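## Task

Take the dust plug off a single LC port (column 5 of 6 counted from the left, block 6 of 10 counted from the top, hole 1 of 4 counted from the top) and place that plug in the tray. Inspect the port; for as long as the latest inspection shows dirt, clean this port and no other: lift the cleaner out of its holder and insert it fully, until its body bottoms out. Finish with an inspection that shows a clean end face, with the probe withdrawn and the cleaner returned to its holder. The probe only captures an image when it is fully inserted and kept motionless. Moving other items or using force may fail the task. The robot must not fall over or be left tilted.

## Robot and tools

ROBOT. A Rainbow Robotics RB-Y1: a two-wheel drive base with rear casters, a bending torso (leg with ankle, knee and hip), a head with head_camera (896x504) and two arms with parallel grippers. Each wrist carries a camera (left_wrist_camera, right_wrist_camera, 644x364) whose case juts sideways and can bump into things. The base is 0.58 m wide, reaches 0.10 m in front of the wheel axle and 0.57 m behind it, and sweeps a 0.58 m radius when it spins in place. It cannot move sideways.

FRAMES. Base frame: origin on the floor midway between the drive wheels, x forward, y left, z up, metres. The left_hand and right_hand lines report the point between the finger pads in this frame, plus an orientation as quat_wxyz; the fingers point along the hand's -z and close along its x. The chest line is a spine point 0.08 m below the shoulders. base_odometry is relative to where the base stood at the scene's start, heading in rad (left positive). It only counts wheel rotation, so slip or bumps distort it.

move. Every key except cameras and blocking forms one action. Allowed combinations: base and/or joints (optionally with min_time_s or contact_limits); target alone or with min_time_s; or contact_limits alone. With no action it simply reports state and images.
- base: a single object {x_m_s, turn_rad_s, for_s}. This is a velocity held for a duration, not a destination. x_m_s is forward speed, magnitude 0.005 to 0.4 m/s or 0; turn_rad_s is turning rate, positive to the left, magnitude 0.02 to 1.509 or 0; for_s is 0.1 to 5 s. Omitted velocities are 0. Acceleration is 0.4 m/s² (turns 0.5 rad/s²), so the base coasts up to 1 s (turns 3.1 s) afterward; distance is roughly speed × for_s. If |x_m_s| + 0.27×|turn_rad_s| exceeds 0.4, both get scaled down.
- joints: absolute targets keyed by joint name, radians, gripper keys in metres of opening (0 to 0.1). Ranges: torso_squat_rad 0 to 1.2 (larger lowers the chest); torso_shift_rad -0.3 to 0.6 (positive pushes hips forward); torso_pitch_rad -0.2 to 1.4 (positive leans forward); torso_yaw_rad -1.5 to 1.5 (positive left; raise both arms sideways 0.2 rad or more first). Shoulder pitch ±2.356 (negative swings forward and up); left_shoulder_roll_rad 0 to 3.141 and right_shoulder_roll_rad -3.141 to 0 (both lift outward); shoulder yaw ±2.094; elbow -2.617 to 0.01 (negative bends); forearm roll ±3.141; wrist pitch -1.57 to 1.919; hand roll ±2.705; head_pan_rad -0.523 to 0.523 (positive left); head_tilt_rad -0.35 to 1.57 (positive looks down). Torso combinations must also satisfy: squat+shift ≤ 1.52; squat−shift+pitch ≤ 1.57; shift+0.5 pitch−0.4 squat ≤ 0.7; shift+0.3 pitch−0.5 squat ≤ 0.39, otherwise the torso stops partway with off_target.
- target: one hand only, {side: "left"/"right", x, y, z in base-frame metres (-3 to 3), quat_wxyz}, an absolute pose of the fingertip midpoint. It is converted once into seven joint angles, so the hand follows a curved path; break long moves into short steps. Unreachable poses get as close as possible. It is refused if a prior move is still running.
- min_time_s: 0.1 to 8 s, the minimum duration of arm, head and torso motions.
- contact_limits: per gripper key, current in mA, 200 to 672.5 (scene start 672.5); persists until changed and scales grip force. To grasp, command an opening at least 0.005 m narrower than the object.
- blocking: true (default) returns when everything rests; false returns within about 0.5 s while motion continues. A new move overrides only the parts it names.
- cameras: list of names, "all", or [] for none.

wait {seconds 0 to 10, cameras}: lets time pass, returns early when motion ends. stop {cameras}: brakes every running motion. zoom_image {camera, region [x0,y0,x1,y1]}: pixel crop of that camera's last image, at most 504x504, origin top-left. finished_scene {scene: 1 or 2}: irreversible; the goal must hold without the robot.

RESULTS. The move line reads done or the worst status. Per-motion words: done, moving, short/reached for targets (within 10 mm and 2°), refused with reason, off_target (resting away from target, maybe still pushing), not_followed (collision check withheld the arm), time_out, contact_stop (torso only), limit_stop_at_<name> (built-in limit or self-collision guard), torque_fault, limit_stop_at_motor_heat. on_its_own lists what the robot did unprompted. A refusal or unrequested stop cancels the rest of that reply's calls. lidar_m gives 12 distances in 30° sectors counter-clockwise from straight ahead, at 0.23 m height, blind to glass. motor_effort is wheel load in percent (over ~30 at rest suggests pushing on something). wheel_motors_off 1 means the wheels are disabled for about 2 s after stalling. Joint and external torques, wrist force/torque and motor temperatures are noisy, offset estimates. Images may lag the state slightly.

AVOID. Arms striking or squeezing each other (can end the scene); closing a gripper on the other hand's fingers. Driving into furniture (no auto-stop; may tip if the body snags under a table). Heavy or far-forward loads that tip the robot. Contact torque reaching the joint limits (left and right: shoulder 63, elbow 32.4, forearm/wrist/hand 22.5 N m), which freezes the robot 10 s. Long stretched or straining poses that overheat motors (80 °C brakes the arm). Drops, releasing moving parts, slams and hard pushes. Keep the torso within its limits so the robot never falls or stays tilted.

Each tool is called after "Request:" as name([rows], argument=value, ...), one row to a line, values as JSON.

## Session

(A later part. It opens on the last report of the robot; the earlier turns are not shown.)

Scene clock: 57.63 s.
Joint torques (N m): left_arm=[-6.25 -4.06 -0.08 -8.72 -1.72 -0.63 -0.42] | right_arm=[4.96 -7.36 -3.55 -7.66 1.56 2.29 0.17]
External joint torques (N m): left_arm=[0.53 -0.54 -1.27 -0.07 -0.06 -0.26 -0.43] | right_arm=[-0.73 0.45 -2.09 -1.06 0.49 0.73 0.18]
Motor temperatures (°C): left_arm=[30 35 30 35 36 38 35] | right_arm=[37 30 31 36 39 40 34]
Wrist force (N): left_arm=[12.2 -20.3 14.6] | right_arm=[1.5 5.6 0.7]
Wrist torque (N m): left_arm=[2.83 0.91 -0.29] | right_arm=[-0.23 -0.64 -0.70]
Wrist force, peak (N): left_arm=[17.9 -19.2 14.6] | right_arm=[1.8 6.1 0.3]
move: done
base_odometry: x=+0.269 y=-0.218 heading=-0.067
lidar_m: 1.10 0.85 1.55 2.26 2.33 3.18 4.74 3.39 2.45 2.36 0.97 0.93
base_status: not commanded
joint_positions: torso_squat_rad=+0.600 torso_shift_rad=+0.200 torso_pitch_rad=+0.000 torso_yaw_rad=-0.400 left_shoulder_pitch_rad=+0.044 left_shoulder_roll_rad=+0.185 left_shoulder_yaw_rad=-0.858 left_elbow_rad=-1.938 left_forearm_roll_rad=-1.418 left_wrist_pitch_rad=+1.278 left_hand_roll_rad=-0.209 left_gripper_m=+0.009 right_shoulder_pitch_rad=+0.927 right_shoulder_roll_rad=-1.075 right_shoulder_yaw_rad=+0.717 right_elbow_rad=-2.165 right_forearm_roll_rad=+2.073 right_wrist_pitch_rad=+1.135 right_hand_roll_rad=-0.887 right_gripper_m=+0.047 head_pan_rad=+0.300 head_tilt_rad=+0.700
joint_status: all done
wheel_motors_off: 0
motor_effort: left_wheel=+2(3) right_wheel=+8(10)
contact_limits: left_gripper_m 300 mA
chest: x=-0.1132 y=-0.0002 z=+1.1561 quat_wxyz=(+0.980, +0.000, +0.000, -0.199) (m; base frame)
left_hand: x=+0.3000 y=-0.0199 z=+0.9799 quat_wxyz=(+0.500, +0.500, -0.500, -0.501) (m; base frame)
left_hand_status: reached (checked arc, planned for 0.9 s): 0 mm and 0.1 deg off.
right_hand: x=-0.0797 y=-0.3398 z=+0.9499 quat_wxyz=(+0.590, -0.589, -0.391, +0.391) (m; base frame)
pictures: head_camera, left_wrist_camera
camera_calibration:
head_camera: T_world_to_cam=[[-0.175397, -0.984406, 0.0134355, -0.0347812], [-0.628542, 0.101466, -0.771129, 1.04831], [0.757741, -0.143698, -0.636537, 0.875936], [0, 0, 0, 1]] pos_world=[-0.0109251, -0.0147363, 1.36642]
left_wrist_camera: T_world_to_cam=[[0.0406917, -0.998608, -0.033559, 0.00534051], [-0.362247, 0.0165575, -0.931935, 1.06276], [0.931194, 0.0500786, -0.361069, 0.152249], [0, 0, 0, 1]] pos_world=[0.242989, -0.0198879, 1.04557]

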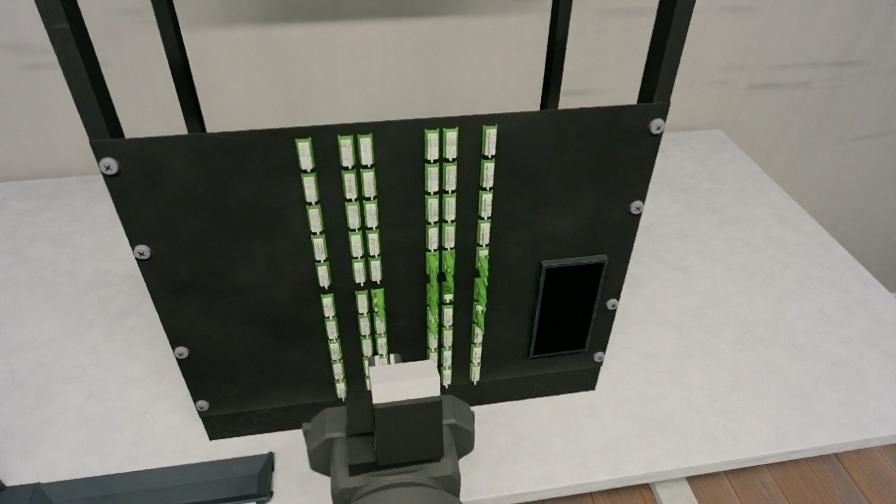

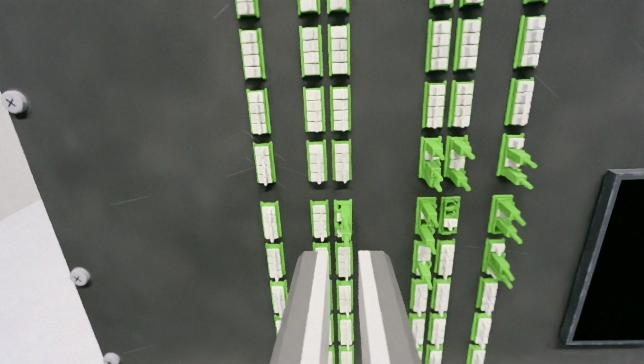

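Request:
move(target={"side": "left", "x": 0.25, "y": 0.18, "z": 1.0, "quat_wxyz": [0.5, 0.5, -0.5, -0.5]}, cameras=[])

Request:
move(joints={"head_pan_rad": 0.2, "head_tilt_rad": 0.95}, cameras=["head_camera"])

Scene clock: 59.17 s.
Joint torques (N m): left_arm=[0.68 4.11 3.71 -8.26 -1.58 -0.08 -0.15] | right_arm=[4.62 -7.22 -3.43 -7.92 1.54 2.05 -0.07]
External joint torques (N m): left_arm=[0.65 -1.16 0.88 -0.07 0.1 -0.32 -0.16] | right_arm=[-1.07 0.59 -1.96 -1.32 0.47 0.5 -0.06]
Motor temperatures (°C): left_arm=[30 35 30 35 36 38 35] | right_arm=[37 30 31 36 39 40 34]
Wrist force (N): left_arm=[12.6 -20.2 14.3] | right_arm=[1.5 5.7 0.7]
Wrist torque (N m): left_arm=[2.82 0.94 -0.31] | right_arm=[-0.25 -0.63 -0.68]
Wrist force, peak (N): left_arm=[14.1 -20.5 14.9] | right_arm=[2.0 6.2 0.2]
move: done
base_odometry: x=+0.269 y=-0.218 heading=-0.067
lidar_m: 1.09 0.86 1.55 2.26 2.33 3.17 4.72 3.40 2.48 2.36 0.95 0.93
base_status: not commanded
joint_positions: torso_squat_rad=+0.600 torso_shift_rad=+0.200 torso_pitch_rad=+0.000 torso_yaw_rad=-0.400 left_shoulder_pitch_rad=+0.548 left_shoulder_roll_rad=+0.859 left_shoulder_yaw_rad=-0.759 left_elbow_rad=-2.440 left_forearm_roll_rad=-1.443 left_wrist_pitch_rad=+1.280 left_hand_roll_rad=+0.133 left_gripper_m=+0.009 right_shoulder_pitch_rad=+0.927 right_shoulder_roll_rad=-1.075 right_shoulder_yaw_rad=+0.717 right_elbow_rad=-2.165 right_forearm_roll_rad=+2.073 right_wrist_pitch_rad=+1.135 right_hand_roll_rad=-0.887 right_gripper_m=+0.047 head_pan_rad=+0.300 head_tilt_rad=+0.700
joint_status: all done
wheel_motors_off: 0
motor_effort: left_wheel=+1(4) right_wheel=+8(11)
contact_limits: left_gripper_m 300 mA
chest: x=-0.1132 y=-0.0001 z=+1.1561 quat_wxyz=(+0.980, +0.000, +0.000, -0.199) (m; base frame)
left_hand: x=+0.2499 y=+0.1799 z=+0.9999 quat_wxyz=(+0.500, +0.500, -0.500, -0.500) (m; base frame)
left_hand_status: reached (checked arc, planned for 1.0 s): 0 mm and 0.1 deg off.
right_hand: x=-0.0798 y=-0.3398 z=+0.9499 quat_wxyz=(+0.590, -0.589, -0.391, +0.391) (m; base frame)
pictures: none
No camera images: "cameras" was empty.

Scene clock: 59.97 s.
Joint torques (N m): left_arm=[0.49 4.16 3.47 -8.29 -1.67 -0.06 -0.24] | right_arm=[4.83 -7.37 -4.28 -7.85 1.46 2.01 0.23]
External joint torques (N m): left_arm=[0.47 -1.1 0.64 -0.11 0.02 -0.3 -0.25] | right_arm=[-0.86 0.44 -2.82 -1.25 0.39 0.46 0.24]
Motor temperatures (°C): left_arm=[30 35 30 35 36 38 35] | right_arm=[37 30 31 36 39 40 34]
Wrist force (N): left_arm=[12.2 -20.1 14.3] | right_arm=[1.4 5.5 0.1]
Wrist torque (N m): left_arm=[2.83 0.93 -0.28] | right_arm=[-0.22 -0.66 -0.71]
Wrist force, peak (N): left_arm=[12.3 -20.6 14.7] | right_arm=[1.5 6.0 0.1]
move: done
base_odometry: x=+0.269 y=-0.218 heading=-0.067
lidar_m: 1.11 0.86 1.56 2.25 2.35 3.17 4.74 3.40 2.47 2.37 0.97 0.93
base_status: not commanded
joint_positions: torso_squat_rad=+0.600 torso_shift_rad=+0.200 torso_pitch_rad=+0.000 torso_yaw_rad=-0.400 left_shoulder_pitch_rad=+0.548 left_shoulder_roll_rad=+0.859 left_shoulder_yaw_rad=-0.759 left_elbow_rad=-2.440 left_forearm_roll_rad=-1.443 left_wrist_pitch_rad=+1.280 left_hand_roll_rad=+0.133 left_gripper_m=+0.009 right_shoulder_pitch_rad=+0.927 right_shoulder_roll_rad=-1.075 right_shoulder_yaw_rad=+0.717 right_elbow_rad=-2.165 right_forearm_roll_rad=+2.073 right_wrist_pitch_rad=+1.135 right_hand_roll_rad=-0.887 right_gripper_m=+0.047 head_pan_rad=+0.200 head_tilt_rad=+0.950
joint_status: all done
wheel_motors_off: 0
motor_effort: left_wheel=+2(3) right_wheel=+9(11)
contact_limits: left_gripper_m 300 mA
chest: x=-0.1132 y=-0.0001 z=+1.1561 quat_wxyz=(+0.980, +0.000, +0.000, -0.199) (m; base frame)
left_hand: x=+0.2499 y=+0.1799 z=+0.9999 quat_wxyz=(+0.500, +0.500, -0.500, -0.500) (m; base frame)
right_hand: x=-0.0798 y=-0.3398 z=+0.9499 quat_wxyz=(+0.590, -0.589, -0.391, +0.391) (m; base frame)
pictures: head_camera
camera_calibration:
head_camera: T_world_to_cam=[[-0.26721, -0.963111, 0.031887, -0.0681474], [-0.782844, 0.197663, -0.589987, 0.789176], [0.56192, -0.182613, -0.806783, 1.08832], [0, 0, 0, 1]] pos_world=[-0.0119563, -0.0228828, 1.34581]

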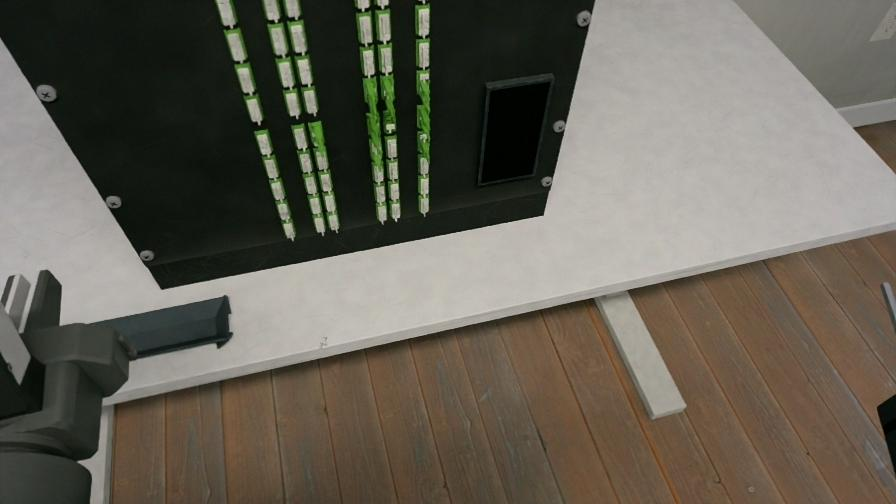

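There's something at (323,342). Zoom.

Request:
zoom_image(camera="head_camera", region=[290, 310, 360, 370])

Request:
zoom_image(camera="head_camera", region=[160, 200, 580, 400])

Scaled by 7.200 from the camera's 896x504 image, which has a finer 1280x720 frame.

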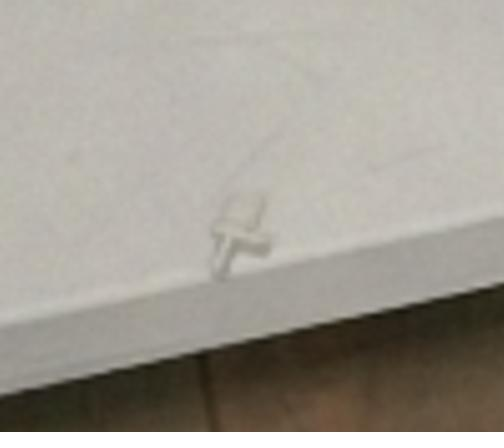

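Scaled by 1.200 from the camera's 896x504 image, which has a finer 1280x720 frame.

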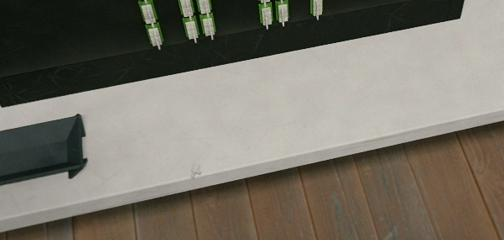

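Request:
move(target={"side": "left", "x": 0.30, "y": 0.03, "z": 0.90, "quat_wxyz": [0.924, 0, 0, -0.383]}, cameras=["left_wrist_camera", "head_camera"])

Scene clock: 62.60 s.
Joint torques (N m): left_arm=[-13.94 5.33 7.6 -4.97 -0.24 -0.32 0.14] | right_arm=[4.97 -7.18 -3.02 -8.21 1.63 2.13 0.21]
External joint torques (N m): left_arm=[1.39 -0.33 0.72 0.25 -0.25 -0.23 0.14] | right_arm=[-0.73 0.62 -1.56 -1.61 0.57 0.58 0.22]
Motor temperatures (°C): left_arm=[30 35 30 35 36 38 35] | right_arm=[37 30 31 36 39 40 34]
Wrist force (N): left_arm=[12.0 -14.4 8.9] | right_arm=[1.9 5.4 0.4]
Wrist torque (N m): left_arm=[2.51 0.93 -0.31] | right_arm=[-0.22 -0.61 -0.69]
Wrist force, peak (N): left_arm=[13.3 -19.8 15.6] | right_arm=[1.9 6.0 0.5]
move: done
base_odometry: x=+0.269 y=-0.218 heading=-0.067
lidar_m: 1.09 0.85 1.54 2.26 2.33 3.17 4.74 3.39 2.47 2.37 0.96 0.93
base_status: not commanded
joint_positions: torso_squat_rad=+0.600 torso_shift_rad=+0.200 torso_pitch_rad=+0.000 torso_yaw_rad=-0.400 left_shoulder_pitch_rad=-0.600 left_shoulder_roll_rad=+0.616 left_shoulder_yaw_rad=-0.494 left_elbow_rad=-1.778 left_forearm_roll_rad=+0.875 left_wrist_pitch_rad=+1.919 left_hand_roll_rad=+0.393 left_gripper_m=+0.009 right_shoulder_pitch_rad=+0.927 right_shoulder_roll_rad=-1.075 right_shoulder_yaw_rad=+0.717 right_elbow_rad=-2.165 right_forearm_roll_rad=+2.073 right_wrist_pitch_rad=+1.135 right_hand_roll_rad=-0.887 right_gripper_m=+0.047 head_pan_rad=+0.200 head_tilt_rad=+0.950
joint_status: all done
wheel_motors_off: 0
motor_effort: left_wheel=+1(4) right_wheel=+9(11)
contact_limits: left_gripper_m 300 mA
chest: x=-0.1132 y=-0.0001 z=+1.1561 quat_wxyz=(+0.980, +0.000, +0.000, -0.199) (m; base frame)
left_hand: x=+0.3001 y=+0.0306 z=+0.9002 quat_wxyz=(+0.924, +0.000, -0.002, -0.382) (m; base frame)
left_hand_status: reached (checked arc, planned for 1.8 s): 1 mm and 0.3 deg off.
right_hand: x=-0.0798 y=-0.3398 z=+0.9499 quat_wxyz=(+0.590, -0.589, -0.391, +0.391) (m; base frame)
pictures: head_camera, left_wrist_camera
camera_calibration:
head_camera: T_world_to_cam=[[-0.26721, -0.963111, 0.031887, -0.0681474], [-0.782844, 0.197663, -0.589987, 0.789176], [0.56192, -0.182613, -0.806783, 1.08832], [0, 0, 0, 1]] pos_world=[-0.0119563, -0.0228828, 1.34581]
left_wrist_camera: T_world_to_cam=[[0.683619, -0.728909, -0.0368222, -0.145241], [-0.671307, -0.647791, 0.360159, -0.0623144], [-0.286376, -0.221492, -0.932164, 1.00875], [0, 0, 0, 1]] pos_world=[0.346338, 0.0771955, 0.957412]

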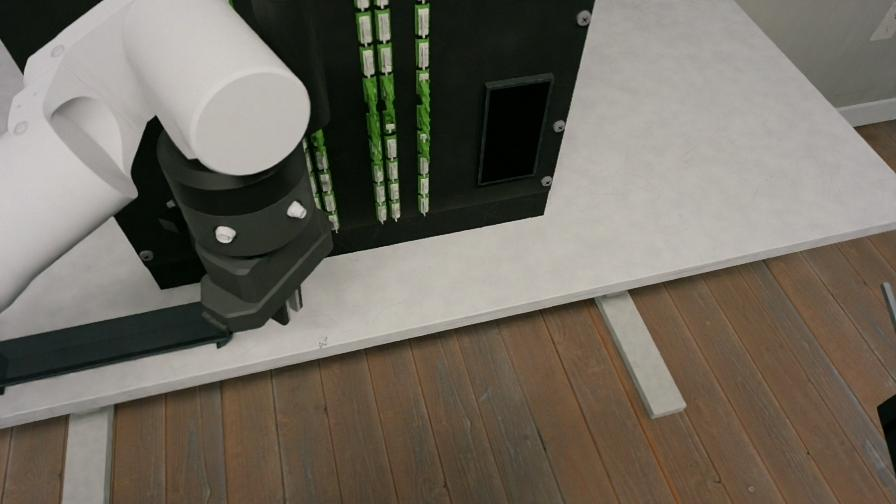

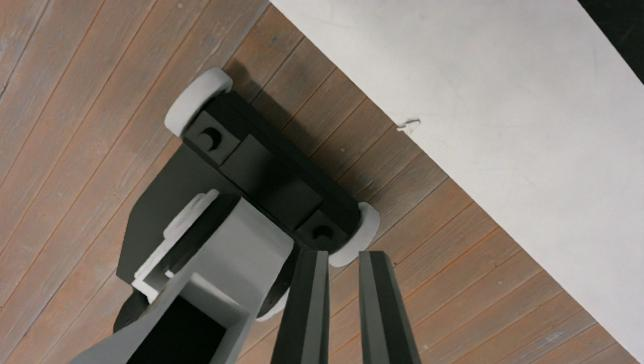

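Request:
zoom_image(camera="left_wrist_camera", region=[380, 95, 440, 155])

Scaled by 8.400 from the camera's 644x364 image, which has a finer 1265x715 frame.

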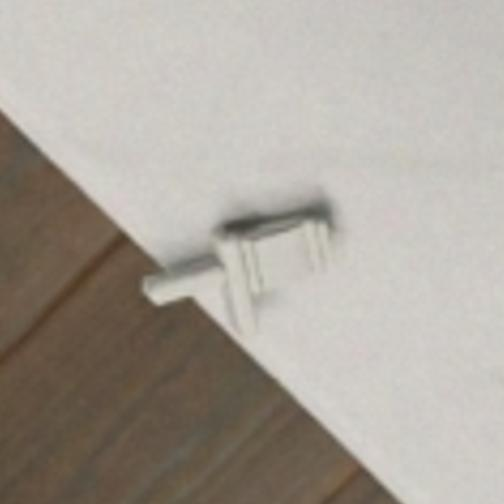

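Request:
move(target={"side": "left", "x": 0.335, "y": 0.01, "z": 0.85, "quat_wxyz": [0.860, 0, 0, 0.5105]}, cameras=["left_wrist_camera", "head_camera"])

Request:
move(joints={"left_gripper_m": 0.022}, cameras=["left_wrist_camera"])

Scene clock: 64.90 s.
Joint torques (N m): left_arm=[-15.63 3.53 4.48 -7.5 0.26 -0.23 -0.46] | right_arm=[4.45 -7.61 -3.55 -7.79 1.56 2.17 0.02]
External joint torques (N m): left_arm=[0.72 -0.16 0.85 -0.27 0.19 -0.2 -0.46] | right_arm=[-1.25 0.19 -2.08 -1.19 0.49 0.62 0.02]
Motor temperatures (°C): left_arm=[30 35 30 35 36 38 35] | right_arm=[37 30 31 36 39 40 34]
Wrist force (N): left_arm=[12.1 -14.3 8.4] | right_arm=[1.7 5.4 0.4]
Wrist torque (N m): left_arm=[2.46 0.96 -0.27] | right_arm=[-0.20 -0.63 -0.71]
Wrist force, peak (N): left_arm=[12.2 -15.2 9.2] | right_arm=[1.3 6.2 0.6]
move: done
base_odometry: x=+0.269 y=-0.218 heading=-0.067
lidar_m: 1.10 0.86 1.56 2.25 2.34 3.17 4.73 3.40 2.47 2.37 0.97 0.92
base_status: not commanded
joint_positions: torso_squat_rad=+0.600 torso_shift_rad=+0.200 torso_pitch_rad=+0.000 torso_yaw_rad=-0.400 left_shoulder_pitch_rad=-0.563 left_shoulder_roll_rad=+0.282 left_shoulder_yaw_rad=-0.231 left_elbow_rad=-1.454 left_forearm_roll_rad=+0.432 left_wrist_pitch_rad=+1.901 left_hand_roll_rad=+1.870 left_gripper_m=+0.009 right_shoulder_pitch_rad=+0.927 right_shoulder_roll_rad=-1.075 right_shoulder_yaw_rad=+0.717 right_elbow_rad=-2.165 right_forearm_roll_rad=+2.073 right_wrist_pitch_rad=+1.135 right_hand_roll_rad=-0.887 right_gripper_m=+0.047 head_pan_rad=+0.200 head_tilt_rad=+0.950
joint_status: all done
wheel_motors_off: 0
motor_effort: left_wheel=+1(5) right_wheel=+7(11)
contact_limits: left_gripper_m 300 mA
chest: x=-0.1132 y=-0.0001 z=+1.1561 quat_wxyz=(+0.980, +0.000, +0.000, -0.199) (m; base frame)
left_hand: x=+0.3349 y=+0.0100 z=+0.8499 quat_wxyz=(+0.860, +0.000, +0.001, +0.510) (m; base frame)
left_hand_status: reached (checked arc, planned for 1.3 s): 0 mm and 0.1 deg off.
right_hand: x=-0.0798 y=-0.3398 z=+0.9499 quat_wxyz=(+0.590, -0.589, -0.391, +0.391) (m; base frame)
pictures: head_camera, left_wrist_camera
camera_calibration:
head_camera: T_world_to_cam=[[-0.26721, -0.963111, 0.031887, -0.0681474], [-0.782844, 0.197663, -0.589987, 0.789176], [0.56192, -0.182613, -0.806783, 1.08832], [0, 0, 0, 1]] pos_world=[-0.0119563, -0.0228828, 1.34581]
left_wrist_camera: T_world_to_cam=[[0.507721, 0.860489, -0.0421603, -0.138268], [0.810944, -0.460821, 0.360576, -0.532772], [0.290843, -0.217261, -0.931777, 0.773509], [0, 0, 0, 1]] pos_world=[0.27728, 0.0415188, 0.907013]

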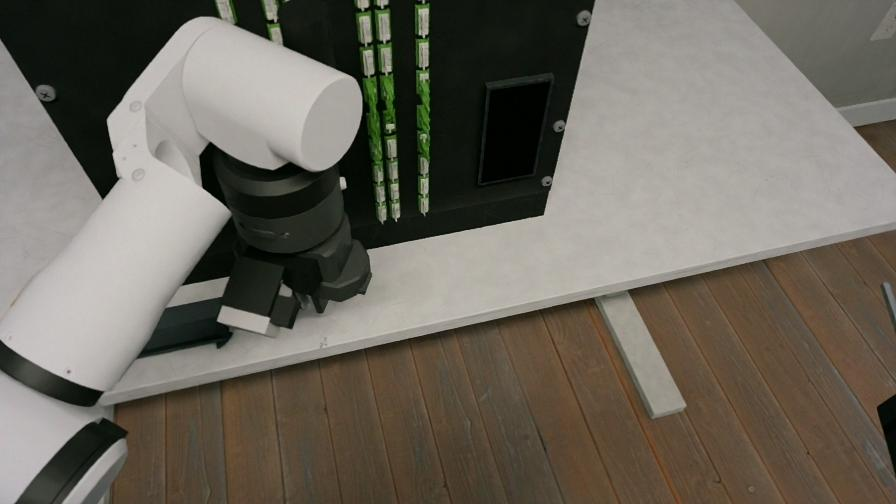

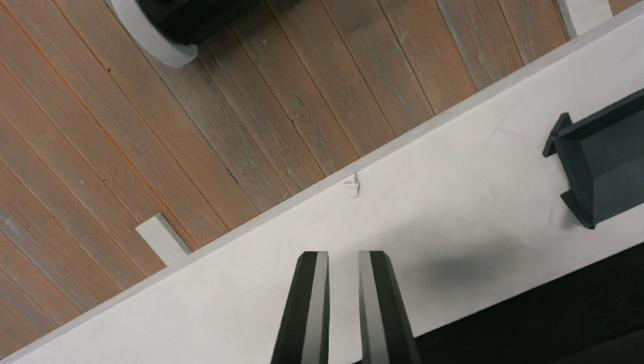

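Scene clock: 65.50 s.
Joint torques (N m): left_arm=[-15.7 3.78 4.33 -7.45 0.32 -0.36 -0.28] | right_arm=[4.69 -7.63 -3.26 -7.94 1.68 2.13 0.21]
External joint torques (N m): left_arm=[0.65 0.1 0.7 -0.22 0.25 -0.33 -0.28] | right_arm=[-1.01 0.18 -1.79 -1.34 0.61 0.57 0.21]
Motor temperatures (°C): left_arm=[30 35 30 35 36 38 35] | right_arm=[37 30 31 36 39 40 34]
Wrist force (N): left_arm=[12.5 -14.7 8.9] | right_arm=[1.2 6.0 0.3]
Wrist torque (N m): left_arm=[2.50 0.97 -0.28] | right_arm=[-0.29 -0.70 -0.68]
Wrist force, peak (N): left_arm=[12.8 -14.4 9.2] | right_arm=[1.3 6.1 0.1]
move: done
base_odometry: x=+0.269 y=-0.218 heading=-0.067
lidar_m: 1.10 0.87 1.55 2.25 2.33 3.16 4.73 3.39 2.45 2.37 0.97 0.93
base_status: not commanded
joint_positions: torso_squat_rad=+0.600 torso_shift_rad=+0.200 torso_pitch_rad=+0.000 torso_yaw_rad=-0.400 left_shoulder_pitch_rad=-0.563 left_shoulder_roll_rad=+0.282 left_shoulder_yaw_rad=-0.231 left_elbow_rad=-1.454 left_forearm_roll_rad=+0.432 left_wrist_pitch_rad=+1.901 left_hand_roll_rad=+1.870 left_gripper_m=+0.022 right_shoulder_pitch_rad=+0.927 right_shoulder_roll_rad=-1.075 right_shoulder_yaw_rad=+0.717 right_elbow_rad=-2.165 right_forearm_roll_rad=+2.073 right_wrist_pitch_rad=+1.135 right_hand_roll_rad=-0.887 right_gripper_m=+0.047 head_pan_rad=+0.200 head_tilt_rad=+0.950
joint_status: all done
wheel_motors_off: 0
motor_effort: left_wheel=+2(3) right_wheel=+7(10)
contact_limits: left_gripper_m 300 mA
chest: x=-0.1132 y=-0.0001 z=+1.1561 quat_wxyz=(+0.980, +0.000, +0.000, -0.199) (m; base frame)
left_hand: x=+0.3349 y=+0.0100 z=+0.8499 quat_wxyz=(+0.860, +0.000, +0.001, +0.510) (m; base frame)
right_hand: x=-0.0798 y=-0.3398 z=+0.9499 quat_wxyz=(+0.590, -0.589, -0.391, +0.391) (m; base frame)
pictures: left_wrist_camera
camera_calibration:
left_wrist_camera: T_world_to_cam=[[0.507721, 0.860489, -0.0421603, -0.138268], [0.810944, -0.460821, 0.360576, -0.532772], [0.290843, -0.217261, -0.931777, 0.773509], [0, 0, 0, 1]] pos_world=[0.27728, 0.0415188, 0.907013]

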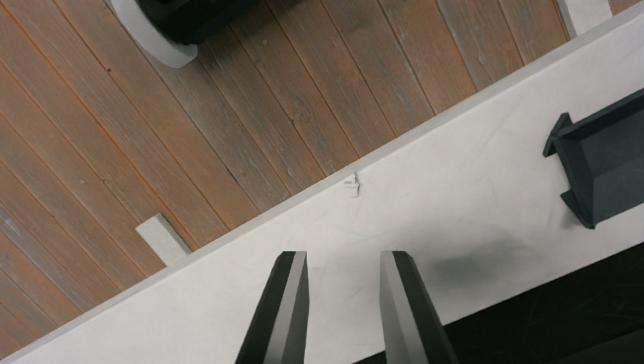

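Request:
zoom_image(camera="left_wrist_camera", region=[320, 155, 390, 225])

Scaled by 7.200 from the camera's 644x364 image, which has a finer 1265x715 frame.

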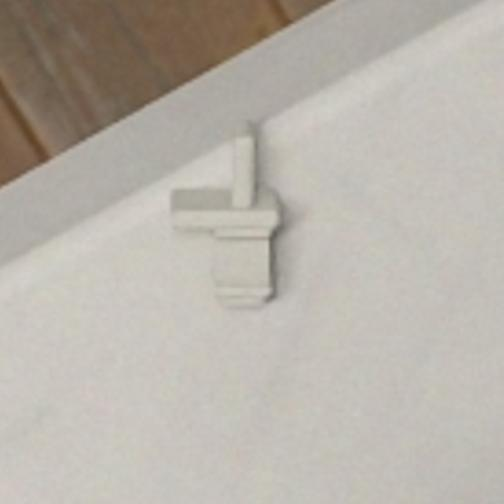

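Request:
move(target={"side": "left", "x": 0.3429, "y": 0.0142, "z": 0.79, "quat_wxyz": [0.860, 0, 0, 0.5105]}, cameras=["left_wrist_camera", "head_camera"])

Request:
zoom_image(camera="left_wrist_camera", region=[290, 180, 410, 300])

Scene clock: 66.80 s.
Joint torques (N m): left_arm=[-15.8 3.18 1.94 -7.56 0.03 -0.16 -0.27] | right_arm=[4.77 -7.84 -3.44 -7.97 1.58 2.38 -0.09]
External joint torques (N m): left_arm=[0.54 -0.47 -1.34 -0.11 -0.03 -0.12 -0.27] | right_arm=[-0.92 -0.04 -1.98 -1.37 0.52 0.82 -0.08]
Motor temperatures (°C): left_arm=[30 35 30 35 36 38 35] | right_arm=[37 30 31 36 39 40 34]
Wrist force (N): left_arm=[12.4 -14.3 8.9] | right_arm=[1.6 5.8 0.4]
Wrist torque (N m): left_arm=[2.46 0.96 -0.26] | right_arm=[-0.24 -0.63 -0.69]
Wrist force, peak (N): left_arm=[12.5 -15.1 9.1] | right_arm=[1.9 6.0 0.3]
move: done
base_odometry: x=+0.269 y=-0.218 heading=-0.067
lidar_m: 1.10 0.87 1.56 2.25 2.33 3.17 4.74 3.41 2.46 2.37 0.96 0.92
base_status: not commanded
joint_positions: torso_squat_rad=+0.600 torso_shift_rad=+0.200 torso_pitch_rad=+0.000 torso_yaw_rad=-0.400 left_shoulder_pitch_rad=-0.542 left_shoulder_roll_rad=+0.259 left_shoulder_yaw_rad=-0.254 left_elbow_rad=-1.249 left_forearm_roll_rad=+0.394 left_wrist_pitch_rad=+1.689 left_hand_roll_rad=+1.806 left_gripper_m=+0.022 right_shoulder_pitch_rad=+0.927 right_shoulder_roll_rad=-1.075 right_shoulder_yaw_rad=+0.717 right_elbow_rad=-2.165 right_forearm_roll_rad=+2.073 right_wrist_pitch_rad=+1.135 right_hand_roll_rad=-0.887 right_gripper_m=+0.047 head_pan_rad=+0.200 head_tilt_rad=+0.950
joint_status: all done
wheel_motors_off: 0
motor_effort: left_wheel=+1(4) right_wheel=+7(11)
contact_limits: left_gripper_m 300 mA
chest: x=-0.1132 y=-0.0001 z=+1.1561 quat_wxyz=(+0.980, +0.000, +0.000, -0.199) (m; base frame)
left_hand: x=+0.3428 y=+0.0143 z=+0.7899 quat_wxyz=(+0.860, +0.000, +0.000, +0.511) (m; base frame)
left_hand_status: reached (checked arc, planned for 0.5 s): 0 mm and 0.0 deg off.
right_hand: x=-0.0797 y=-0.3398 z=+0.9499 quat_wxyz=(+0.590, -0.589, -0.391, +0.391) (m; base frame)
pictures: head_camera, left_wrist_camera
camera_calibration:
head_camera: T_world_to_cam=[[-0.26721, -0.963111, 0.031887, -0.0681474], [-0.782844, 0.197663, -0.589987, 0.789176], [0.56192, -0.182613, -0.806783, 1.08832], [0, 0, 0, 1]] pos_world=[-0.0119563, -0.0228828, 1.34581]
left_wrist_camera: T_world_to_cam=[[0.506614, 0.861184, -0.0412867, -0.148877], [0.811288, -0.459959, 0.360899, -0.516021], [0.291811, -0.216332, -0.93169, 0.715825], [0, 0, 0, 1]] pos_world=[0.28518, 0.0457181, 0.847012]

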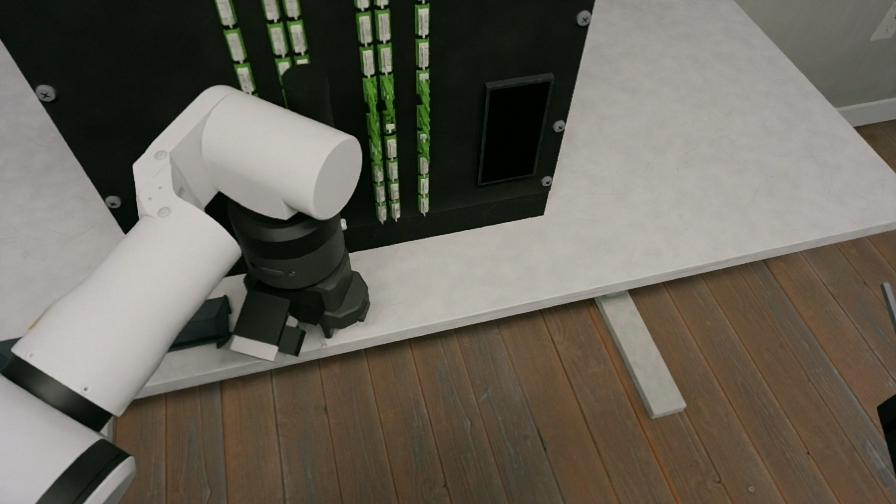

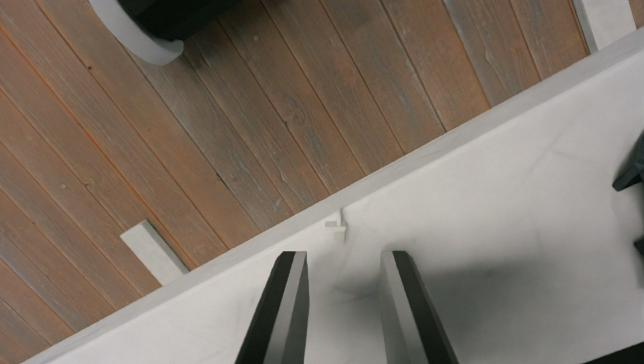

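Scaled by 4.200 from the camera's 644x364 image, which has a finer 1265x715 frame.

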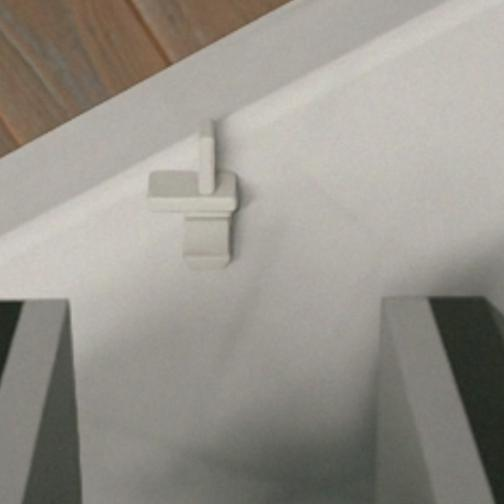

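Request:
move(target={"side": "left", "x": 0.3417, "y": 0.0125, "z": 0.762, "quat_wxyz": [0.860, 0, 0, 0.5105]}, cameras=["left_wrist_camera"])

Request:
zoom_image(camera="left_wrist_camera", region=[280, 220, 400, 340])

Scene clock: 67.90 s.
Joint torques (N m): left_arm=[-15.74 2.86 1.58 -7.68 -0.04 -0.08 -0.22] | right_arm=[4.28 -7.81 -3.2 -7.95 1.66 2.16 0.05]
External joint torques (N m): left_arm=[0.54 -0.57 -1.42 -0.25 -0.11 -0.05 -0.22] | right_arm=[-1.42 0 -1.74 -1.35 0.59 0.61 0.06]
Motor temperatures (°C): left_arm=[30 35 30 35 36 38 35] | right_arm=[37 30 31 36 39 40 34]
Wrist force (N): left_arm=[12.5 -14.6 8.9] | right_arm=[1.8 5.8 0.6]
Wrist torque (N m): left_arm=[2.49 0.98 -0.28] | right_arm=[-0.28 -0.63 -0.69]
Wrist force, peak (N): left_arm=[13.0 -15.0 9.8] | right_arm=[1.3 6.0 0.7]
move: done
base_odometry: x=+0.269 y=-0.218 heading=-0.067
lidar_m: 1.10 0.87 1.56 2.26 2.34 3.18 4.73 3.41 2.45 2.36 0.96 0.93
base_status: not commanded
joint_positions: torso_squat_rad=+0.600 torso_shift_rad=+0.200 torso_pitch_rad=+0.000 torso_yaw_rad=-0.400 left_shoulder_pitch_rad=-0.541 left_shoulder_roll_rad=+0.236 left_shoulder_yaw_rad=-0.268 left_elbow_rad=-1.144 left_forearm_roll_rad=+0.377 left_wrist_pitch_rad=+1.588 left_hand_roll_rad=+1.788 left_gripper_m=+0.022 right_shoulder_pitch_rad=+0.927 right_shoulder_roll_rad=-1.075 right_shoulder_yaw_rad=+0.717 right_elbow_rad=-2.165 right_forearm_roll_rad=+2.073 right_wrist_pitch_rad=+1.135 right_hand_roll_rad=-0.887 right_gripper_m=+0.047 head_pan_rad=+0.200 head_tilt_rad=+0.950
joint_status: all done
wheel_motors_off: 0
motor_effort: left_wheel=+2(4) right_wheel=+8(10)
contact_limits: left_gripper_m 300 mA
chest: x=-0.1132 y=-0.0002 z=+1.1561 quat_wxyz=(+0.980, +0.000, +0.000, -0.199) (m; base frame)
left_hand: x=+0.3415 y=+0.0127 z=+0.7620 quat_wxyz=(+0.860, +0.000, +0.000, +0.511) (m; base frame)
left_hand_status: reached (checked arc, planned for 0.4 s): 0 mm and 0.0 deg off.
right_hand: x=-0.0797 y=-0.3398 z=+0.9498 quat_wxyz=(+0.590, -0.589, -0.391, +0.391) (m; base frame)
pictures: left_wrist_camera
camera_calibration:
left_wrist_camera: T_world_to_cam=[[0.506648, 0.861167, -0.0412114, -0.148013], [0.811151, -0.459935, 0.361239, -0.505793], [0.292133, -0.21645, -0.931562, 0.689701], [0, 0, 0, 1]] pos_world=[0.28378, 0.044118, 0.819112]

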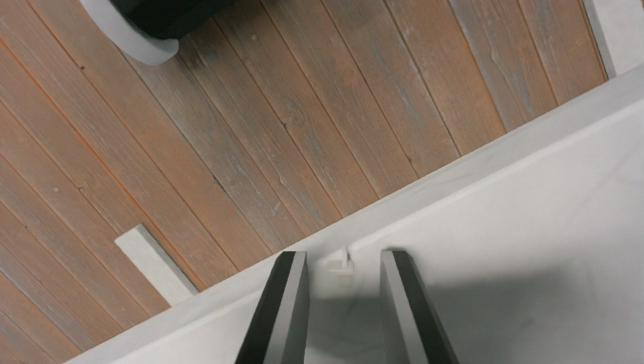

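Scaled by 4.200 from the camera's 644x364 image, which has a finer 1265x715 frame.

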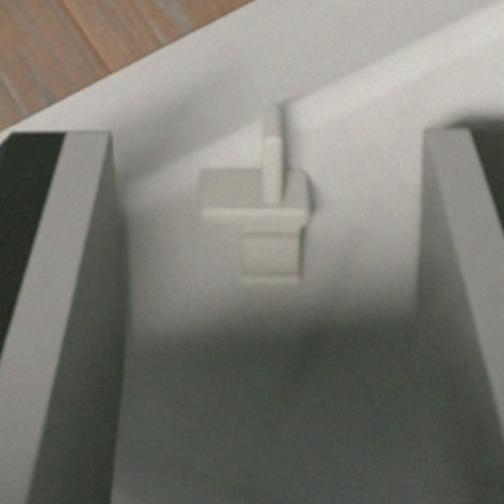

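Request:
move(target={"side": "left", "x": 0.3410, "y": 0.0118, "z": 0.757, "quat_wxyz": [0.860, 0, 0, 0.5105]}, min_time_s=1, cameras=["left_wrist_camera"])

Request:
zoom_image(camera="left_wrist_camera", region=[280, 220, 400, 340])

Scene clock: 69.40 s.
Joint torques (N m): left_arm=[-16.84 2.13 0.91 -7 -0.24 -0.48 -0.45] | right_arm=[5.14 -7.39 -2.86 -8.18 1.66 2.25 0.01]
External joint torques (N m): left_arm=[-0.56 -1.24 -2.04 0.43 -0.31 -0.45 -0.45] | right_arm=[-0.56 0.42 -1.39 -1.58 0.59 0.69 0.02]
Motor temperatures (°C): left_arm=[30 35 30 35 36 38 35] | right_arm=[37 30 31 36 39 40 34]
Wrist force (N): left_arm=[12.7 -14.1 8.8] | right_arm=[1.0 5.5 0.8]
Wrist torque (N m): left_arm=[2.41 1.00 -0.27] | right_arm=[-0.23 -0.70 -0.70]
Wrist force, peak (N): left_arm=[12.8 -14.6 8.7] | right_arm=[1.2 6.5 0.3]
move: done
base_odometry: x=+0.269 y=-0.218 heading=-0.067
lidar_m: 1.11 0.86 1.56 2.25 2.33 3.17 4.74 3.42 2.47 2.38 0.96 0.93
base_status: not commanded
joint_positions: torso_squat_rad=+0.600 torso_shift_rad=+0.200 torso_pitch_rad=+0.000 torso_yaw_rad=-0.400 left_shoulder_pitch_rad=-0.542 left_shoulder_roll_rad=+0.231 left_shoulder_yaw_rad=-0.271 left_elbow_rad=-1.123 left_forearm_roll_rad=+0.374 left_wrist_pitch_rad=+1.570 left_hand_roll_rad=+1.786 left_gripper_m=+0.022 right_shoulder_pitch_rad=+0.927 right_shoulder_roll_rad=-1.075 right_shoulder_yaw_rad=+0.717 right_elbow_rad=-2.165 right_forearm_roll_rad=+2.073 right_wrist_pitch_rad=+1.135 right_hand_roll_rad=-0.887 right_gripper_m=+0.047 head_pan_rad=+0.200 head_tilt_rad=+0.950
joint_status: all done
wheel_motors_off: 0
motor_effort: left_wheel=+1(3) right_wheel=+10(10)
contact_limits: left_gripper_m 300 mA
chest: x=-0.1132 y=-0.0002 z=+1.1561 quat_wxyz=(+0.980, +0.000, +0.000, -0.199) (m; base frame)
left_hand: x=+0.3407 y=+0.0121 z=+0.7570 quat_wxyz=(+0.860, +0.000, +0.000, +0.511) (m; base frame)
left_hand_status: reached (checked arc, planned for 1.0 s): 0 mm and 0.0 deg off.
right_hand: x=-0.0797 y=-0.3398 z=+0.9498 quat_wxyz=(+0.590, -0.589, -0.391, +0.391) (m; base frame)
pictures: left_wrist_camera
camera_calibration:
left_wrist_camera: T_world_to_cam=[[0.50643, 0.861292, -0.041288, -0.147229], [0.811475, -0.459851, 0.360619, -0.503285], [0.291612, -0.216132, -0.931799, 0.685446], [0, 0, 0, 1]] pos_world=[0.28308, 0.043518, 0.814113]

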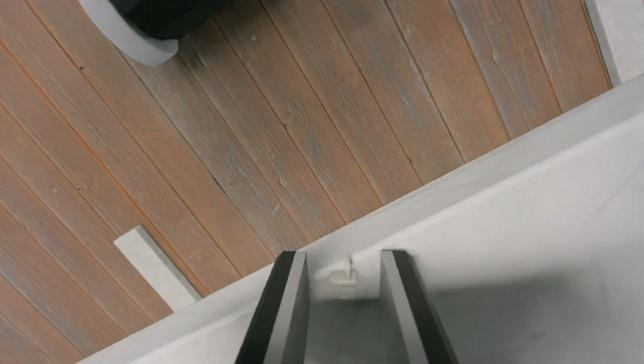

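Scaled by 4.200 from the camera's 644x364 image, which has a finer 1265x715 frame.

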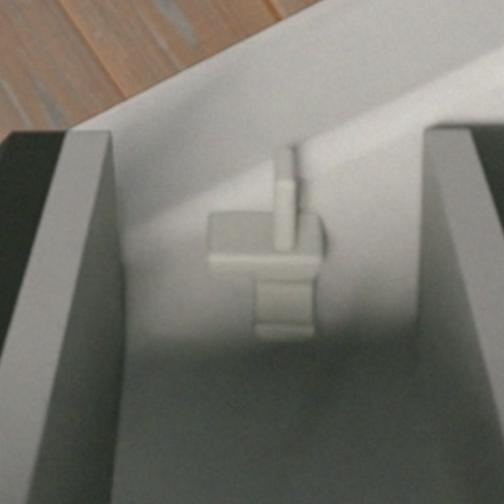

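Request:
move(target={"side": "left", "x": 0.3408, "y": 0.0119, "z": 0.754, "quat_wxyz": [0.860, 0, 0, 0.5105]}, min_time_s=1, cameras=["left_wrist_camera"])

Request:
zoom_image(camera="left_wrist_camera", region=[280, 220, 400, 340])

Scene clock: 70.87 s.
Joint torques (N m): left_arm=[-14.2 1.07 0.38 -5.41 -0.02 -1.33 -0.42] | right_arm=[4.57 -7.9 -2.73 -7.94 1.55 2.01 0.17]
External joint torques (N m): left_arm=[2.09 -2.3 -2.54 2.01 -0.08 -1.3 -0.42] | right_arm=[-1.12 -0.1 -1.27 -1.34 0.48 0.45 0.18]
Motor temperatures (°C): left_arm=[30 35 30 35 36 38 35] | right_arm=[37 30 31 36 39 40 34]
Wrist force (N): left_arm=[13.6 -11.4 19.6] | right_arm=[1.2 5.8 0.6]
Wrist torque (N m): left_arm=[2.45 0.90 -0.24] | right_arm=[-0.26 -0.66 -0.71]
Wrist force, peak (N): left_arm=[13.4 -11.1 20.4] | right_arm=[1.6 6.1 0.4]
move: done
base_odometry: x=+0.269 y=-0.218 heading=-0.067
lidar_m: 1.10 0.86 1.57 2.25 2.35 3.18 4.73 3.41 2.46 2.37 0.97 0.94
base_status: not commanded
joint_positions: torso_squat_rad=+0.600 torso_shift_rad=+0.200 torso_pitch_rad=+0.000 torso_yaw_rad=-0.400 left_shoulder_pitch_rad=-0.543 left_shoulder_roll_rad=+0.228 left_shoulder_yaw_rad=-0.271 left_elbow_rad=-1.110 left_forearm_roll_rad=+0.372 left_wrist_pitch_rad=+1.558 left_hand_roll_rad=+1.783 left_gripper_m=+0.022 right_shoulder_pitch_rad=+0.927 right_shoulder_roll_rad=-1.075 right_shoulder_yaw_rad=+0.717 right_elbow_rad=-2.165 right_forearm_roll_rad=+2.073 right_wrist_pitch_rad=+1.135 right_hand_roll_rad=-0.887 right_gripper_m=+0.047 head_pan_rad=+0.200 head_tilt_rad=+0.950
joint_status: all done
wheel_motors_off: 0
motor_effort: left_wheel=+2(3) right_wheel=+7(11)
contact_limits: left_gripper_m 300 mA
chest: x=-0.1132 y=-0.0002 z=+1.1561 quat_wxyz=(+0.980, +0.000, +0.000, -0.199) (m; base frame)
left_hand: x=+0.3410 y=+0.0120 z=+0.7543 quat_wxyz=(+0.860, +0.000, +0.000, +0.511) (m; base frame)
left_hand_status: reached (checked arc, planned for 1.0 s): 0 mm and 0.0 deg off.
right_hand: x=-0.0798 y=-0.3398 z=+0.9499 quat_wxyz=(+0.590, -0.589, -0.391, +0.391) (m; base frame)
pictures: left_wrist_camera
camera_calibration:
left_wrist_camera: T_world_to_cam=[[0.506587, 0.861209, -0.0410815, -0.14765], [0.811081, -0.459856, 0.361498, -0.503075], [0.292434, -0.216451, -0.931467, 0.682382], [0, 0, 0, 1]] pos_world=[0.28328, 0.0435179, 0.811412]

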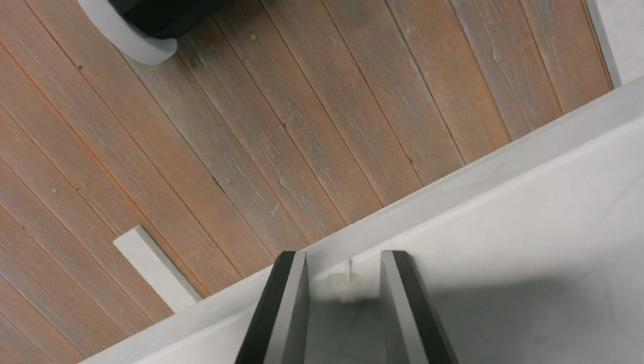

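Scaled by 4.200 from the camera's 644x364 image, which has a finer 1265x715 frame.

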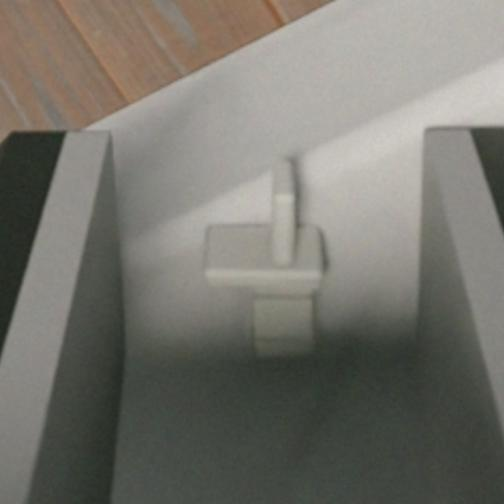

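Request:
move(target={"side": "left", "x": 0.3408, "y": 0.0119, "z": 0.7555, "quat_wxyz": [0.860, 0, 0, 0.5105]}, min_time_s=0.5, cameras=[])

Request:
move(joints={"left_gripper_m": 0.0}, contact_limits={"left_gripper_m": 300}, cameras=["left_wrist_camera"])

Request:
zoom_image(camera="left_wrist_camera", region=[280, 220, 400, 340])

Scene clock: 71.87 s.
Joint torques (N m): left_arm=[-14.38 3.89 2.73 -7.92 0.52 -0.04 0.2] | right_arm=[4.31 -7.55 -2.93 -7.91 1.6 1.89 -0.23]
External joint torques (N m): left_arm=[1.9 0.53 -0.2 -0.5 0.46 -0.01 0.2] | right_arm=[-1.38 0.25 -1.47 -1.3 0.53 0.34 -0.22]
Motor temperatures (°C): left_arm=[30 35 30 35 36 38 35] | right_arm=[37 30 31 36 39 40 34]
Wrist force (N): left_arm=[12.6 -14.4 8.8] | right_arm=[1.4 5.4 0.1]
Wrist torque (N m): left_arm=[2.48 1.00 -0.28] | right_arm=[-0.21 -0.66 -0.68]
Wrist force, peak (N): left_arm=[13.1 -11.7 20.0] | right_arm=[1.8 6.1 0.5]
move: done
base_odometry: x=+0.269 y=-0.218 heading=-0.067
lidar_m: 1.10 0.86 1.56 2.26 2.33 3.17 4.73 3.39 2.46 2.37 0.96 0.94
base_status: not commanded
joint_positions: torso_squat_rad=+0.600 torso_shift_rad=+0.200 torso_pitch_rad=+0.000 torso_yaw_rad=-0.400 left_shoulder_pitch_rad=-0.543 left_shoulder_roll_rad=+0.229 left_shoulder_yaw_rad=-0.271 left_elbow_rad=-1.115 left_forearm_roll_rad=+0.373 left_wrist_pitch_rad=+1.563 left_hand_roll_rad=+1.784 left_gripper_m=+0.022 right_shoulder_pitch_rad=+0.927 right_shoulder_roll_rad=-1.075 right_shoulder_yaw_rad=+0.717 right_elbow_rad=-2.165 right_forearm_roll_rad=+2.073 right_wrist_pitch_rad=+1.135 right_hand_roll_rad=-0.887 right_gripper_m=+0.047 head_pan_rad=+0.200 head_tilt_rad=+0.950
joint_status: all done
wheel_motors_off: 0
motor_effort: left_wheel=+3(3) right_wheel=+8(11)
contact_limits: left_gripper_m 300 mA
chest: x=-0.1132 y=-0.0002 z=+1.1561 quat_wxyz=(+0.980, +0.000, +0.000, -0.199) (m; base frame)
left_hand: x=+0.3407 y=+0.0118 z=+0.7554 quat_wxyz=(+0.860, +0.000, +0.000, +0.510) (m; base frame)
left_hand_status: reached (checked arc, planned for 0.5 s): 0 mm and 0.0 deg off.
right_hand: x=-0.0798 y=-0.3398 z=+0.9499 quat_wxyz=(+0.590, -0.589, -0.391, +0.391) (m; base frame)
pictures: none
No camera images: "cameras" was empty.

Scene clock: 72.60 s.
Joint torques (N m): left_arm=[-14.37 3.8 3.14 -7.8 0.53 -0.07 0.23] | right_arm=[5.04 -7.65 -3.96 -7.61 1.58 2.2 0.07]
External joint torques (N m): left_arm=[1.91 0.44 0.21 -0.38 0.46 -0.03 0.23] | right_arm=[-0.65 0.15 -2.49 -1.01 0.51 0.65 0.07]
Motor temperatures (°C): left_arm=[30 35 30 35 36 38 35] | right_arm=[37 30 31 36 39 40 34]
Wrist force (N): left_arm=[12.3 -14.5 8.5] | right_arm=[1.6 5.8 0.0]
Wrist torque (N m): left_arm=[2.48 0.94 -0.29] | right_arm=[-0.24 -0.64 -0.69]
Wrist force, peak (N): left_arm=[13.1 -14.1 8.9] | right_arm=[1.4 6.0 0.5]
move: off_target
base_odometry: x=+0.269 y=-0.218 heading=-0.067
lidar_m: 1.08 0.85 1.56 2.26 2.33 3.17 4.72 3.43 2.47 2.36 0.97 0.93
base_status: not commanded
joint_positions: torso_squat_rad=+0.600 torso_shift_rad=+0.200 torso_pitch_rad=+0.000 torso_yaw_rad=-0.400 left_shoulder_pitch_rad=-0.543 left_shoulder_roll_rad=+0.229 left_shoulder_yaw_rad=-0.271 left_elbow_rad=-1.115 left_forearm_roll_rad=+0.373 left_wrist_pitch_rad=+1.563 left_hand_roll_rad=+1.784 left_gripper_m=+0.007 right_shoulder_pitch_rad=+0.927 right_shoulder_roll_rad=-1.075 right_shoulder_yaw_rad=+0.717 right_elbow_rad=-2.165 right_forearm_roll_rad=+2.073 right_wrist_pitch_rad=+1.135 right_hand_roll_rad=-0.887 right_gripper_m=+0.047 head_pan_rad=+0.200 head_tilt_rad=+0.950
joint_status: left_gripper_m off_target (ended at +0.007, target +0.000)
wheel_motors_off: 0
motor_effort: left_wheel=+1(3) right_wheel=+9(9)
contact_limits: left_gripper_m 300 mA
chest: x=-0.1132 y=-0.0002 z=+1.1561 quat_wxyz=(+0.980, +0.000, +0.000, -0.199) (m; base frame)
left_hand: x=+0.3407 y=+0.0118 z=+0.7554 quat_wxyz=(+0.860, +0.000, +0.000, +0.510) (m; base frame)
right_hand: x=-0.0798 y=-0.3398 z=+0.9499 quat_wxyz=(+0.590, -0.589, -0.391, +0.391) (m; base frame)
pictures: left_wrist_camera
camera_calibration:
left_wrist_camera: T_world_to_cam=[[0.507183, 0.860855, -0.041145, -0.147348], [0.810997, -0.460565, 0.360782, -0.502812], [0.291631, -0.216351, -0.931742, 0.683848], [0, 0, 0, 1]] pos_world=[0.28308, 0.0432187, 0.812512]

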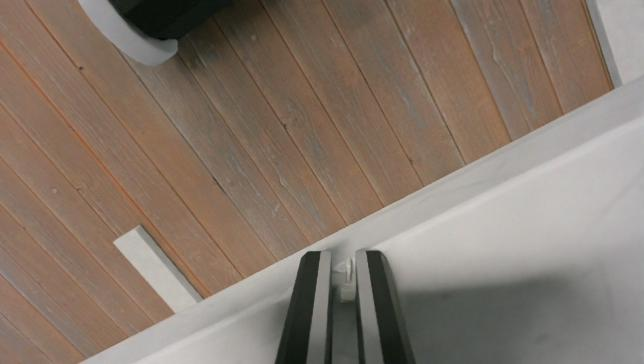

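Scaled by 4.200 from the camera's 644x364 image, which has a finer 1265x715 frame.

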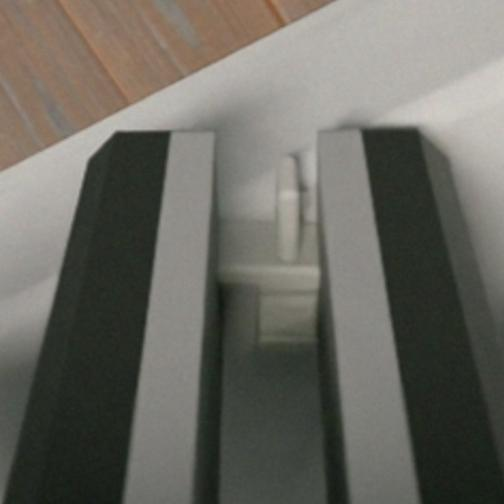

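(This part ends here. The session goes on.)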